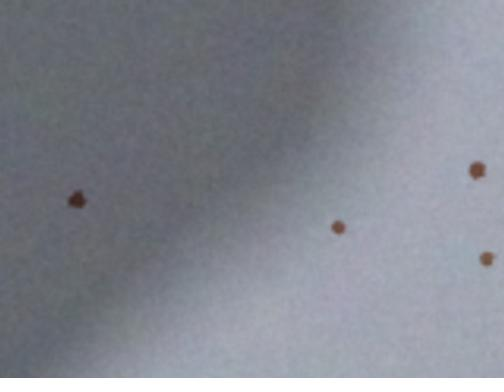

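Emit:
{"name": "move", "arguments": {"target": [[0,0,0,0,0,0,1,0.0232,0,0.0554,0.0987,0,0.4268,-0.9],[0,0,0,0,0,0,1,0.0232,0,0.0938,0.0987,0,0.4268,-0.9],[0,0,0,0,0,0,1,0.0232,0,0.1503,0.0987,0,0.4268,-0.9]], "speed": [0.45,0.3,0.08], "blend": [0,0.01,0], "cameras": []}}

Scene clock: 149.07 s.
left_arm: end_effector_position=(+0.3923, +0.3348, +0.1109) grip_measured=+1.000 grip_effort_nm=0.002 end_effector_quat_wxyz=(+0.619, -0.006, +0.785, +0.003) | right_arm: end_effector_position=(+0.3966, +0.0207, +0.0807) grip_measured=-0.652 grip_effort_nm=-1.033 end_effector_quat_wxyz=(+0.503, -0.502, +0.494, +0.501)
Joint names: [wrist pitch, wrist roll, shoulder, wrist yaw, elbow, waist]
Joint positions: left_arm=[1.014 -0.014 1.582 -0.052 0.332 -0.05 0.094] | right_arm=[1.212 0.005 2.463 -1.157 1.267 0.436 0.016]
Joint velocities: within noise
Joint torques (N m): left_arm=[1.69 0.03 -6.27 -0.02 5.24 -0.16] | right_arm=[1.45 -0.05 -9.25 0.06 6.41 -0.38]
Heat: left arm: 41 °C; right arm: 43 °C.
Joint targets: left_arm=[1.021 -0.014 1.574 -0.052 0.340 -0.050] | right_arm=[1.227 0.000 2.471 -1.150 1.289 0.432]
move: done
No camera images: "cameras" was empty.

Emit:
{"name": "move", "arguments": {"target": [[0,0,0,0,0,0,1,0,0,0.0072,0,0,0,-0.9],[0,0,0,0,0,0,1,0,0,0.0072,-0.0081,0,0,-0.9],[0,0,0,0,0,0,1,0,0,0.0072,-0.0197,0,-0.0148,-0.9],[0,0,0,0,0,0,1,0,0,0.0072,-0.0260,0,-0.0285,-0.9],[0,0,0,0,0,0,1,0,0,0.0072,-0.0162,0,-0.0285,-0.9],[0,0,0,0,0,0,1,0,0,0.0072,-0.0090,0,-0.0379,-0.9],[0,0,0,0,0,0,1,0,0,0.0072,0.0154,0,-0.0346,-0.9],[0,0,0,0,0,0,1,0,0,0.0072,0.0421,0,-0.0208,-0.9],[0,0,0,0,0,0,1,0,0,0.0072,0.0525,0,-0.0060,-0.9],[0,0,0,0,0,0,1,0,0,0.0072,0.0427,0,-0.0060,-0.9],[0,0,0,0,0,0,1,0,0,0.0072,0.0315,0,-0.0008,-0.9],[0,0,0,0,0,0,1,0,0,0.0072,0.0072,0,-0.0073,-0.9],[0,0,0,0,0,0,1,0,0,0.0072,-0.0168,0,-0.0201,-0.9],[0,0,0,0,0,0,1,0,0,0.0072,-0.0380,0,-0.0360,-0.9],[0,0,0,0,0,0,1,0,0,0.0072,-0.0562,0,-0.0560,-0.9]], "speed": [0.08,0.2,0.1,0.1,0.2,0.1,0.12,0.12,0.12,0.2,0.12,0.12,0.12,0.12,0.12], "blend": [0,0.004,0.004,0.004,0.004,0.004,0.004,0.004,0.004,0.004,0.004,0.004,0.004,0.004,0], "cameras": []}}

Emit:
{"name": "move", "arguments": {"target": [[0,0,0,0,0,0,1,0,0,-0.0636,0,0,0,-0.9],[0,0,0,0,0,0,1,0,0,-0.15,0,0,-0.35,-0.9]], "speed": [0.3,0.5], "blend": [0.02,0], "cameras": ["cam_above"]}}

Emit:
{"name": "zoom_image", "arguments": {"camera": "cam_above", "region": [310, 200, 394, 263]}}

Scene clock: 154.43 s.
left_arm: end_effector_position=(+0.3923, +0.3348, +0.1109) grip_measured=+1.000 grip_effort_nm=-0.002 end_effector_quat_wxyz=(+0.619, -0.006, +0.785, +0.003) | right_arm: end_effector_position=(+0.4016, -0.0062, +0.0799) grip_measured=-0.652 grip_effort_nm=-1.033 end_effector_quat_wxyz=(+0.496, -0.512, +0.485, +0.508)
Joint names: [wrist pitch, wrist roll, shoulder, wrist yaw, elbow, waist]
Joint positions: left_arm=[1.014 -0.014 1.582 -0.052 0.332 -0.05 0.094] | right_arm=[1.219 0.005 2.466 -1.255 1.267 0.371 0.016]
Joint velocities: within noise
Joint torques (N m): left_arm=[1.68 0.07 -6.35 -0.03 5.22 -0.13] | right_arm=[1.33 -0.05 -8.62 -0.07 6.28 -0.54]
Heat: left arm: 41 °C; right arm: 42 °C.
Joint targets: left_arm=[1.021 -0.014 1.574 -0.052 0.340 -0.050] | right_arm=[1.227 0.000 2.480 -1.263 1.289 0.365]
move: done
No camera images: "cameras" was empty.

Scene clock: 156.10 s.
left_arm: end_effector_position=(+0.3923, +0.3348, +0.1109) grip_measured=+1.000 grip_effort_nm=-0.002 end_effector_quat_wxyz=(+0.619, -0.006, +0.785, +0.003) | right_arm: end_effector_position=(+0.5035, -0.2071, +0.1453) grip_measured=-0.652 grip_effort_nm=-1.033 end_effector_quat_wxyz=(+0.628, -0.426, +0.543, +0.360)
Joint names: [wrist pitch, wrist roll, shoulder, wrist yaw, elbow, waist]
Joint positions: left_arm=[1.014 -0.014 1.582 -0.052 0.332 -0.05 0.094] | right_arm=[1.219 0.005 2.329 -1.26 1.267 -0.062 0.016]
Joint velocities: within noise
Joint torques (N m): left_arm=[1.65 0 -6.52 -0.06 5.18 -0.02] | right_arm=[1.27 -0.05 -12.27 0.05 6.83 0.49]
Heat: left arm: 41 °C; right arm: 43 °C.
Joint targets: left_arm=[1.021 -0.014 1.574 -0.052 0.340 -0.050] | right_arm=[1.227 0.000 2.291 -1.263 1.289 -0.056]
move: off_target (right_arm); right_arm: the shoulder is farthest, 0.038 rad from its target
Images, in order (width x height): cam_above 672x504.

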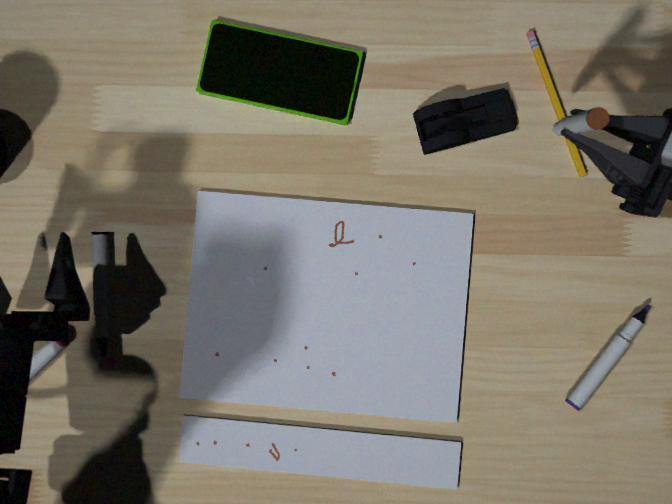

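Scaled by 6.000 from the camera's 672x504 image, which has a finer 960x720 frame.

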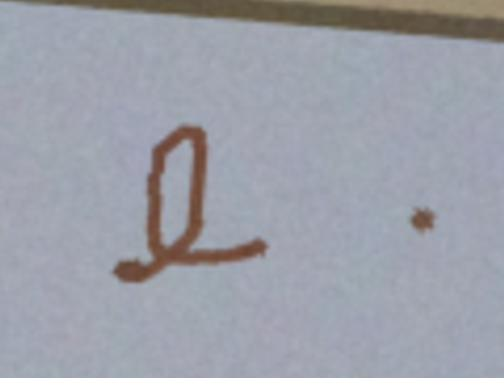

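Emit:
{"name": "move", "arguments": {"target": [[0,0,0,0,0,0,1,0,0,0.08,0.0055,0,0.3512,-0.9],[0,0,0,0,0,0,1,0,0,0.1105,0.0055,0,0.3512,-0.9],[0,0,0,0,0,0,1,0,0,0.1486,0.0055,0,0.3512,-0.9],[0,0,0,0,0,0,1,0,0,0.1486,-0.0073,0,0.3325,-0.9],[0,0,0,0,0,0,1,0,0,0.1486,-0.0184,0,0.3182,-0.9],[0,0,0,0,0,0,1,0,0,0.1486,-0.0077,0,0.3083,-0.9],[0,0,0,0,0,0,1,0,0,0.1486,0.0102,0,0.3186,-0.9],[0,0,0,0,0,0,1,0,0,0.1486,0.0342,0,0.3281,-0.9],[0,0,0,0,0,0,1,0,0,0.1486,0.0501,0,0.3418,-0.9],[0,0,0,0,0,0,1,0,0,0.1486,0.0403,0,0.3519,-0.9],[0,0,0,0,0,0,1,0,0,0.1486,0.0224,0,0.3416,-0.9],[0,0,0,0,0,0,1,0,0,0.1486,0.0004,0,0.3333,-0.9],[0,0,0,0,0,0,1,0,0,0.1486,-0.0177,0,0.3224,-0.9],[0,0,0,0,0,0,1,0,0,0.1486,-0.0291,0,0.3102,-0.9],[0,0,0,0,0,0,1,0,0,0.1486,-0.0447,0,0.2908,-0.9]], "speed": [0.4,0.3,0.1,0.12,0.12,0.12,0.12,0.12,0.12,0.12,0.12,0.12,0.12,0.12,0.12], "blend": [0,0.01,0,0.003,0.003,0.003,0.003,0.003,0.003,0.003,0.003,0.003,0.003,0.003,0], "cameras": []}}

Emit:
{"name": "move", "arguments": {"target": [[0,0,0,0,0,0,1,0,0,-0.0636,0,0,0,-0.9],[0,0,0,0,0,0,1,0,0,-0.15,0,0,-0.3,-0.9]], "speed": [0.3,0.5], "blend": [0.02,0], "cameras": ["cam_above"]}}

Emit:
{"name": "zoom_image", "arguments": {"camera": "cam_above", "region": [320, 200, 404, 263]}}

Scene clock: 166.33 s.
left_arm: end_effector_position=(+0.3923, +0.3348, +0.1109) grip_measured=+1.000 grip_effort_nm=-0.002 end_effector_quat_wxyz=(+0.619, -0.006, +0.785, +0.003) | right_arm: end_effector_position=(+0.4082, -0.0362, +0.0796) grip_measured=-0.652 grip_effort_nm=-1.033 end_effector_quat_wxyz=(+0.492, -0.517, +0.479, +0.511)
Joint names: [wrist pitch, wrist roll, shoulder, wrist yaw, elbow, waist]
Joint positions: left_arm=[1.014 -0.014 1.582 -0.052 0.332 -0.05 0.094] | right_arm=[1.223 0.004 2.467 -1.345 1.267 0.3 0.016]
Joint velocities: within noise
Joint torques (N m): left_arm=[1.65 0.02 -6.23 -0.06 5.22 -0.03] | right_arm=[1.24 -0.05 -8.8 -0.08 6.23 -0.54]
Heat: left arm: 41 °C; right arm: 43 °C.
Joint targets: left_arm=[1.021 -0.014 1.574 -0.052 0.340 -0.050] | right_arm=[1.227 0.000 2.478 -1.354 1.289 0.293]
move: done
No camera images: "cameras" was empty.

Scene clock: 167.87 s.
left_arm: end_effector_position=(+0.3923, +0.3348, +0.1109) grip_measured=+1.000 grip_effort_nm=-0.002 end_effector_quat_wxyz=(+0.619, -0.006, +0.785, +0.003) | right_arm: end_effector_position=(+0.4900, -0.2072, +0.1445) grip_measured=-0.652 grip_effort_nm=-1.038 end_effector_quat_wxyz=(+0.612, -0.452, +0.527, +0.378)
Joint names: [wrist pitch, wrist roll, shoulder, wrist yaw, elbow, waist]
Joint positions: left_arm=[1.014 -0.014 1.582 -0.052 0.332 -0.05 0.094] | right_arm=[1.223 0.004 2.326 -1.35 1.267 -0.073 0.016]
Joint velocities: within noise
Joint torques (N m): left_arm=[1.67 0.04 -6.32 -0.03 5.15 -0.13] | right_arm=[1.19 -0.05 -12.12 0.05 6.79 0.51]
Heat: left arm: 42 °C; right arm: 43 °C.
Joint targets: left_arm=[1.021 -0.014 1.574 -0.052 0.340 -0.050] | right_arm=[1.227 0.000 2.289 -1.353 1.289 -0.067]
move: off_target (right_arm); right_arm: the shoulder is farthest, 0.037 rad from its target
Images, in order (width x height): cam_above 672x504.

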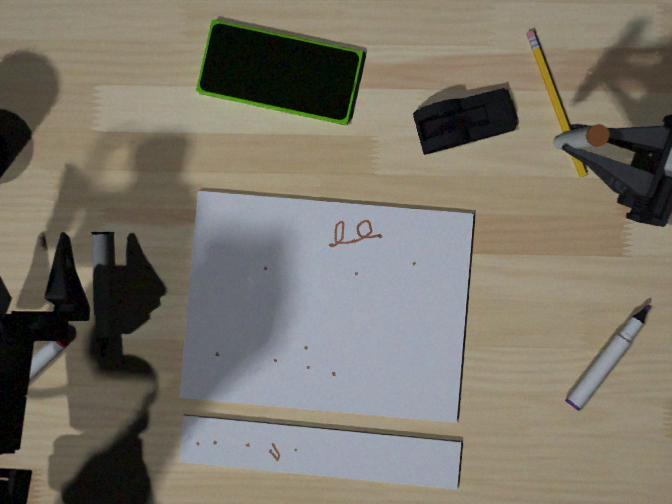

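Scaled by 6.000 from the camera's 672x504 image, which has a finer 960x720 frame.

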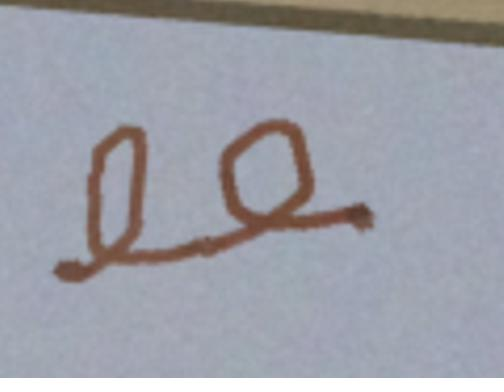

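Emit:
{"name": "move", "arguments": {"target": [[0,0,0,0,0,0,1,0,0,0.08,0.1738,0,0.5095,-0.9],[0,0,0,0,0,0,1,0,0,0.1105,0.1738,0,0.5095,-0.9],[0,0,0,0,0,0,1,0,0,0.1502,0.1738,0,0.5095,-0.9],[0,0,0,0,0,0,1,0,0,0.1502,0.1662,0,0.4923,-0.9],[0,0,0,0,0,0,1,0,0,0.1502,0.1616,0,0.4832,-0.9],[0,0,0,0,0,0,1,0,0,0.1502,0.1699,0,0.4749,-0.9],[0,0,0,0,0,0,1,0,0,0.1502,0.1860,0,0.4898,-0.9],[0,0,0,0,0,0,1,0,0,0.1502,0.2104,0,0.4995,-0.9],[0,0,0,0,0,0,1,0,0,0.1502,0.2288,0,0.5127,-0.9],[0,0,0,0,0,0,1,0,0,0.1502,0.2219,0,0.5215,-0.9],[0,0,0,0,0,0,1,0,0,0.1502,0.2058,0,0.5066,-0.9],[0,0,0,0,0,0,1,0,0,0.1502,0.1821,0,0.4974,-0.9],[0,0,0,0,0,0,1,0,0,0.1502,0.1610,0,0.4876,-0.9],[0,0,0,0,0,0,1,0,0,0.1502,0.1485,0,0.4738,-0.9]], "speed": [0.4,0.3,0.1,0.12,0.12,0.12,0.12,0.12,0.12,0.12,0.12,0.12,0.12,0.12], "blend": [0,0.01,0,0.003,0.003,0.003,0.003,0.003,0.003,0.003,0.003,0.003,0.003,0], "cameras": []}}

Scene clock: 175.83 s.
left_arm: end_effector_position=(+0.3923, +0.3348, +0.1109) grip_measured=+1.000 grip_effort_nm=-0.007 end_effector_quat_wxyz=(+0.619, -0.006, +0.785, +0.003) | right_arm: end_effector_position=(+0.3893, +0.0491, +0.0806) grip_measured=-0.653 grip_effort_nm=-1.033 end_effector_quat_wxyz=(+0.516, -0.493, +0.501, +0.490)
Joint names: [wrist pitch, wrist roll, shoulder, wrist yaw, elbow, waist]
Joint positions: left_arm=[1.014 -0.014 1.582 -0.052 0.332 -0.05 0.094] | right_arm=[1.226 0.004 2.468 -1.045 1.267 0.509 0.016]
Joint velocities: within noise
Joint torques (N m): left_arm=[1.68 0.04 -6.32 -0.05 5.2 0.02] | right_arm=[1.37 -0.05 -8.99 -0.07 6.39 -0.53]
Heat: left arm: 42 °C; right arm: 42 °C.
Joint targets: left_arm=[1.021 -0.014 1.574 -0.052 0.340 -0.050] | right_arm=[1.227 0.000 2.478 -1.053 1.289 0.502]
move: done
No camera images: "cameras" was empty.

Emit:
{"name": "move", "arguments": {"target": [[0,0,0,0,0,0,1,0,0,0,-0.0157,0,-0.0213,-0.9],[0,0,0,0,0,0,1,0,0,0,-0.0243,0,-0.0339,-0.9],[0,0,0,0,0,0,1,0,0,0,-0.0145,0,-0.0437,-0.9],[0,0,0,0,0,0,1,0,0,0,0.0035,0,-0.0291,-0.9],[0,0,0,0,0,0,1,0,0,0,0.0299,0,-0.0185,-0.9],[0,0,0,0,0,0,1,0,0,0,0.0490,0,-0.0041,-0.9],[0,0,0,0,0,0,1,0,0,0,0.0413,0,0.0057,-0.9],[0,0,0,0,0,0,1,0,0,0,0.0233,0,-0.0089,-0.9],[0,0,0,0,0,0,1,0,0,0,-0.0022,0,-0.0189,-0.9],[0,0,0,0,0,0,1,0,0,0,-0.0234,0,-0.0302,-0.9],[0,0,0,0,0,0,1,0,0,0,-0.0373,0,-0.0446,-0.9],[0,0,0,0,0,0,1,0,0,0,-0.0542,0,-0.0613,-0.9],[0,0,0,0,0,0,1,0,0,-0.062,-0.0542,0,-0.0613,-0.9]], "speed": [0.12,0.12,0.12,0.12,0.12,0.12,0.12,0.12,0.12,0.12,0.12,0.12,0.3], "blend": [0.003,0.003,0.003,0.003,0.003,0.003,0.003,0.003,0.003,0.003,0.003,0,0], "cameras": []}}

Emit:
{"name": "move", "arguments": {"target": [[0,0,0,0,0,0,1,0,0,-0.02,0,0,-0.42,-0.9]], "speed": [0.6], "cameras": ["cam_above"]}}

Emit:
{"name": "zoom_image", "arguments": {"camera": "cam_above", "region": [270, 200, 396, 294]}}

Scene clock: 181.03 s.
left_arm: end_effector_position=(+0.3923, +0.3348, +0.1109) grip_measured=+1.000 grip_effort_nm=0.002 end_effector_quat_wxyz=(+0.619, -0.006, +0.785, +0.003) | right_arm: end_effector_position=(+0.3979, +0.0205, +0.0951) grip_measured=-0.653 grip_effort_nm=-1.043 end_effector_quat_wxyz=(+0.516, -0.507, +0.482, +0.495)
Joint names: [wrist pitch, wrist roll, shoulder, wrist yaw, elbow, waist]
Joint positions: left_arm=[1.014 -0.014 1.582 -0.052 0.332 -0.05 0.094] | right_arm=[1.225 0.004 2.438 -1.156 1.267 0.435 0.016]
Joint velocities: within noise
Joint torques (N m): left_arm=[1.68 0.07 -6.38 -0.02 5.19 -0.02] | right_arm=[1.29 -0.05 -12.4 -0.05 6.37 -0.54]
Heat: left arm: 42 °C; right arm: 42 °C.
Joint targets: left_arm=[1.021 -0.014 1.574 -0.052 0.340 -0.050] | right_arm=[1.227 0.000 2.400 -1.163 1.289 0.429]
move: off_target (right_arm); right_arm: the shoulder is farthest, 0.038 rad from its target
No camera images: "cameras" was empty.

Scene clock: 182.67 s.
left_arm: end_effector_position=(+0.3923, +0.3348, +0.1109) grip_measured=+1.000 grip_effort_nm=-0.007 end_effector_quat_wxyz=(+0.619, -0.006, +0.785, +0.003) | right_arm: end_effector_position=(+0.5219, -0.2237, +0.1048) grip_measured=-0.652 grip_effort_nm=-1.033 end_effector_quat_wxyz=(+0.629, -0.373, +0.588, +0.345)
Joint names: [wrist pitch, wrist roll, shoulder, wrist yaw, elbow, waist]
Joint positions: left_arm=[1.014 -0.014 1.582 -0.052 0.332 -0.05 0.094] | right_arm=[1.225 0.004 2.418 -1.161 1.267 -0.079 0.016]
Joint velocities: within noise
Joint torques (N m): left_arm=[1.69 0.01 -6.42 -0.03 5.08 -0.13] | right_arm=[1.31 -0.05 -12.9 0.02 6.56 0.25]
Heat: left arm: 42 °C; right arm: 42 °C.
Joint targets: left_arm=[1.021 -0.014 1.574 -0.052 0.340 -0.050] | right_arm=[1.227 0.000 2.375 -1.163 1.289 -0.076]
move: off_target (right_arm); right_arm: the shoulder is farthest, 0.043 rad from its target
Images, in order (width x height): cam_above 672x504.

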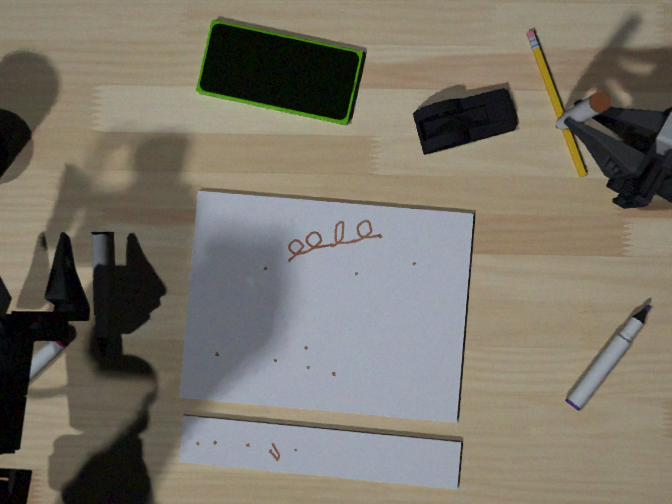

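Scaled by 4.000 from the camera's 672x504 image, which has a finer 960x720 frame.

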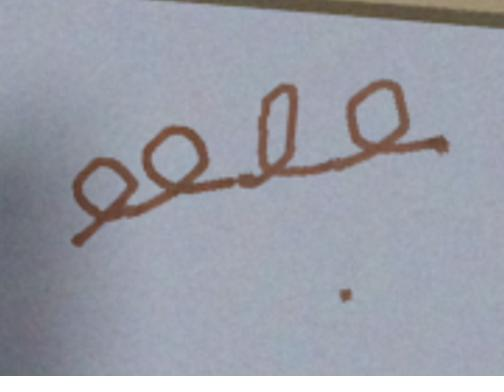

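Emit:
{"name": "move", "arguments": {"target": [[0,0,0,0,0,0,1,0,0,0.02,0.1401,0,0.5950,-0.9],[0,0,0,0,0,0,1,0,0,0.0437,0.1401,0,0.5950,-0.9],[0,0,0,0,0,0,1,0,0,0.0819,0.1401,0,0.5950,-0.9],[0,0,0,0,0,0,1,0,0,0.0819,0.1295,0,0.5793,-0.9],[0,0,0,0,0,0,1,0,0,0.0819,0.1252,0,0.5719,-0.9],[0,0,0,0,0,0,1,0,0,0.0819,0.1315,0,0.5640,-0.9],[0,0,0,0,0,0,1,0,0,0.0819,0.1457,0,0.5790,-0.9],[0,0,0,0,0,0,1,0,0,0.0819,0.1691,0,0.5883,-0.9],[0,0,0,0,0,0,1,0,0,0.0819,0.1878,0,0.6007,-0.9],[0,0,0,0,0,0,1,0,0,0.0819,0.1825,0,0.6090,-0.9],[0,0,0,0,0,0,1,0,0,0.0819,0.1683,0,0.5940,-0.9],[0,0,0,0,0,0,1,0,0,0.0819,0.1453,0,0.5849,-0.9],[0,0,0,0,0,0,1,0,0,0.0819,0.1251,0,0.5755,-0.9],[0,0,0,0,0,0,1,0,0,0.0819,0.1159,0,0.5632,-0.9]], "speed": [0.4,0.3,0.1,0.12,0.12,0.12,0.12,0.12,0.12,0.12,0.12,0.12,0.12,0.12], "blend": [0,0.01,0,0.003,0.003,0.003,0.003,0.003,0.003,0.003,0.003,0.003,0.003,0], "cameras": []}}

Scene clock: 190.23 s.
left_arm: end_effector_position=(+0.3923, +0.3348, +0.1109) grip_measured=+1.000 grip_effort_nm=-0.007 end_effector_quat_wxyz=(+0.619, -0.006, +0.785, +0.003) | right_arm: end_effector_position=(+0.3715, +0.0860, +0.0810) grip_measured=-0.653 grip_effort_nm=-1.033 end_effector_quat_wxyz=(+0.523, -0.485, +0.507, +0.484)
Joint names: [wrist pitch, wrist roll, shoulder, wrist yaw, elbow, waist]
Joint positions: left_arm=[1.014 -0.014 1.582 -0.052 0.332 -0.05 0.094] | right_arm=[1.227 0.004 2.468 -0.92 1.267 0.607 0.016]
Joint velocities: within noise
Joint torques (N m): left_arm=[1.64 0.03 -6.39 -0.07 5.15 -0.09] | right_arm=[1.42 -0.05 -9.09 -0.07 6.46 -0.54]
Heat: left arm: 42 °C; right arm: 42 °C.
Joint targets: left_arm=[1.021 -0.014 1.574 -0.052 0.340 -0.050] | right_arm=[1.227 0.000 2.478 -0.928 1.289 0.601]
move: done
No camera images: "cameras" was empty.

Emit:
{"name": "move", "arguments": {"target": [[0,0,0,0,0,0,1,0,0,0,-0.0074,0,-0.0141,-0.9],[0,0,0,0,0,0,1,0,0,0,-0.0152,0,-0.0254,-0.9],[0,0,0,0,0,0,1,0,0,0,-0.0072,0,-0.0335,-0.9],[0,0,0,0,0,0,1,0,0,0,0.0081,0,-0.0185,-0.9],[0,0,0,0,0,0,1,0,0,0,0.0320,0,-0.0089,-0.9],[0,0,0,0,0,0,1,0,0,0,0.0510,0,0.0040,-0.9],[0,0,0,0,0,0,1,0,0,0,0.0450,0,0.0125,-0.9],[0,0,0,0,0,0,1,0,0,0,0.0297,0,-0.0025,-0.9],[0,0,0,0,0,0,1,0,0,0,0.0072,0,-0.0111,-0.9],[0,0,0,0,0,0,1,0,0,0,-0.0157,0,-0.0226,-0.9],[0,0,0,0,0,0,1,0,0,0,-0.0408,0,-0.0469,-0.9],[0,0,0,0,0,0,1,0,0,-0.062,-0.0408,0,-0.0469,-0.9]], "speed": [0.12,0.12,0.12,0.12,0.12,0.12,0.12,0.12,0.12,0.12,0.12,0.3], "blend": [0.003,0.003,0.003,0.003,0.003,0.003,0.003,0.003,0.003,0.003,0,0], "cameras": []}}

Scene clock: 200.10 s.
left_arm: end_effector_position=(+0.3923, +0.3348, +0.1109) grip_measured=+1.000 grip_effort_nm=-0.002 end_effector_quat_wxyz=(+0.619, -0.006, +0.785, +0.003) | right_arm: end_effector_position=(+0.3808, +0.0657, +0.0963) grip_measured=-0.653 grip_effort_nm=-1.033 end_effector_quat_wxyz=(+0.526, -0.495, +0.490, +0.488)
Joint names: [wrist pitch, wrist roll, shoulder, wrist yaw, elbow, waist]
Joint positions: left_arm=[1.014 -0.014 1.582 -0.052 0.332 -0.05 0.094] | right_arm=[1.225 0.004 2.438 -1.004 1.267 0.551 0.016]
Joint velocities: within noise
Joint torques (N m): left_arm=[1.66 0.09 -6.32 -0.03 5.22 -0.08] | right_arm=[1.4 -0.05 -12.59 -0.05 6.39 -0.54]
Heat: left arm: 42 °C; right arm: 42 °C.
Joint targets: left_arm=[1.021 -0.014 1.574 -0.052 0.340 -0.050] | right_arm=[1.227 0.000 2.400 -1.011 1.289 0.544]
move: off_target (right_arm); right_arm: the shoulder is farthest, 0.038 rad from its target
No camera images: "cameras" was empty.

Emit:
{"name": "move", "arguments": {"target": [[0,0,0,0,0,0,1,0,0,0,-0.0521,0,-0.0124,-0.9],[0,0,0,0,0,0,1,0,0,0.062,-0.0521,0,-0.0124,-0.9],[0,0,0,0,0,0,1,0,0,0.062,-0.0578,0,-0.0258,-0.9],[0,0,0,0,0,0,1,0,0,0.062,-0.0486,0,-0.0324,-0.9],[0,0,0,0,0,0,1,0,0,0.062,-0.0365,0,-0.0188,-0.9],[0,0,0,0,0,0,1,0,0,0.062,-0.0176,0,-0.0119,-0.9],[0,0,0,0,0,0,1,0,0,0.062,-0.0030,0,-0.0015,-0.9],[0,0,0,0,0,0,1,0,0,0.062,-0.0098,0,0.0064,-0.9],[0,0,0,0,0,0,1,0,0,0.062,-0.0224,0,-0.0078,-0.9],[0,0,0,0,0,0,1,0,0,0.062,-0.0394,0,-0.0151,-0.9],[0,0,0,0,0,0,1,0,0,0.062,-0.0449,0,-0.0224,-0.9],[0,0,0,0,0,0,1,0,0,0.062,-0.0372,0,-0.0265,-0.9],[0,0,0,0,0,0,1,0,0,0.062,-0.0261,0,-0.0112,-0.9],[0,0,0,0,0,0,1,0,0,0.062,-0.0135,0,-0.0036,-0.9],[0,0,0,0,0,0,1,0,0,0.062,-0.0212,0,0.0005,-0.9]], "speed": [0.3,0.1,0.12,0.12,0.12,0.12,0.12,0.12,0.12,0.12,0.12,0.12,0.12,0.12,0.12], "blend": [0,0,0.003,0.003,0.003,0.003,0.003,0.003,0.003,0.003,0.002,0.002,0.002,0.002,0], "cameras": []}}

Scene clock: 206.00 s.
left_arm: end_effector_position=(+0.3923, +0.3348, +0.1109) grip_measured=+1.000 grip_effort_nm=-0.002 end_effector_quat_wxyz=(+0.619, -0.006, +0.785, +0.003) | right_arm: end_effector_position=(+0.3753, +0.0605, +0.0806) grip_measured=-0.653 grip_effort_nm=-1.038 end_effector_quat_wxyz=(+0.506, -0.504, +0.489, +0.501)
Joint names: [wrist pitch, wrist roll, shoulder, wrist yaw, elbow, waist]
Joint positions: left_arm=[1.014 -0.014 1.582 -0.052 0.332 -0.05 0.094] | right_arm=[1.228 0.004 2.468 -1.059 1.267 0.538 0.016]
Joint velocities: within noise
Joint torques (N m): left_arm=[1.7 0.03 -6.34 -0.07 5.18 0.1] | right_arm=[1.35 -0.04 -9.03 0.06 6.41 0.59]
Heat: left arm: 42 °C; right arm: 42 °C.
Joint targets: left_arm=[1.021 -0.014 1.574 -0.052 0.340 -0.050] | right_arm=[1.227 0.000 2.478 -1.054 1.289 0.545]
move: done
No camera images: "cameras" was empty.

Emit:
{"name": "move", "arguments": {"target": [[0,0,0,0,0,0,1,0,0,-0.062,0,0,0,-0.9],[0,0,0,0,0,0,1,0,0,-0.062,-0.0413,0,-0.0250,-0.9],[0,0,0,0,0,0,1,0,0,0,-0.0413,0,-0.0250,-0.9],[0,0,0,0,0,0,1,0,0,0,-0.0561,0,-0.0440,-0.9],[0,0,0,0,0,0,1,0,0,0,-0.0623,0,-0.0551,-0.9],[0,0,0,0,0,0,1,0,0,0,-0.0516,0,-0.0627,-0.9],[0,0,0,0,0,0,1,0,0,0,-0.0386,0,-0.0494,-0.9],[0,0,0,0,0,0,1,0,0,0,-0.0187,0,-0.0421,-0.9],[0,0,0,0,0,0,1,0,0,0,-0.0038,0,-0.0311,-0.9],[0,0,0,0,0,0,1,0,0,0,-0.0110,0,-0.0227,-0.9],[0,0,0,0,0,0,1,0,0,0,-0.0240,0,-0.0360,-0.9],[0,0,0,0,0,0,1,0,0,0,-0.0432,0,-0.0424,-0.9],[0,0,0,0,0,0,1,0,0,0,-0.0637,0,-0.0515,-0.9]], "speed": [0.3,0.3,0.1,0.12,0.12,0.12,0.12,0.12,0.12,0.12,0.12,0.12,0.12], "blend": [0.01,0,0,0.003,0.003,0.003,0.003,0.003,0.003,0.003,0.003,0.003,0], "cameras": []}}

Scene clock: 211.23 s.
left_arm: end_effector_position=(+0.3923, +0.3348, +0.1109) grip_measured=+1.000 grip_effort_nm=-0.007 end_effector_quat_wxyz=(+0.619, -0.006, +0.785, +0.003) | right_arm: end_effector_position=(+0.3745, +0.0412, +0.0800) grip_measured=-0.653 grip_effort_nm=-1.028 end_effector_quat_wxyz=(+0.489, -0.520, +0.474, +0.515)
Joint names: [wrist pitch, wrist roll, shoulder, wrist yaw, elbow, waist]
Joint positions: left_arm=[1.014 -0.014 1.582 -0.052 0.332 -0.05 0.094] | right_arm=[1.228 0.004 2.469 -1.17 1.267 0.489 0.016]
Joint velocities: within noise
Joint torques (N m): left_arm=[1.69 0.01 -6.45 -0.03 5.14 -0.12] | right_arm=[1.29 -0.05 -8.99 -0.12 6.32 -0.59]
Heat: left arm: 42 °C; right arm: 42 °C.
Joint targets: left_arm=[1.021 -0.014 1.574 -0.052 0.340 -0.050] | right_arm=[1.227 0.000 2.478 -1.183 1.289 0.483]
move: done
No camera images: "cameras" was empty.


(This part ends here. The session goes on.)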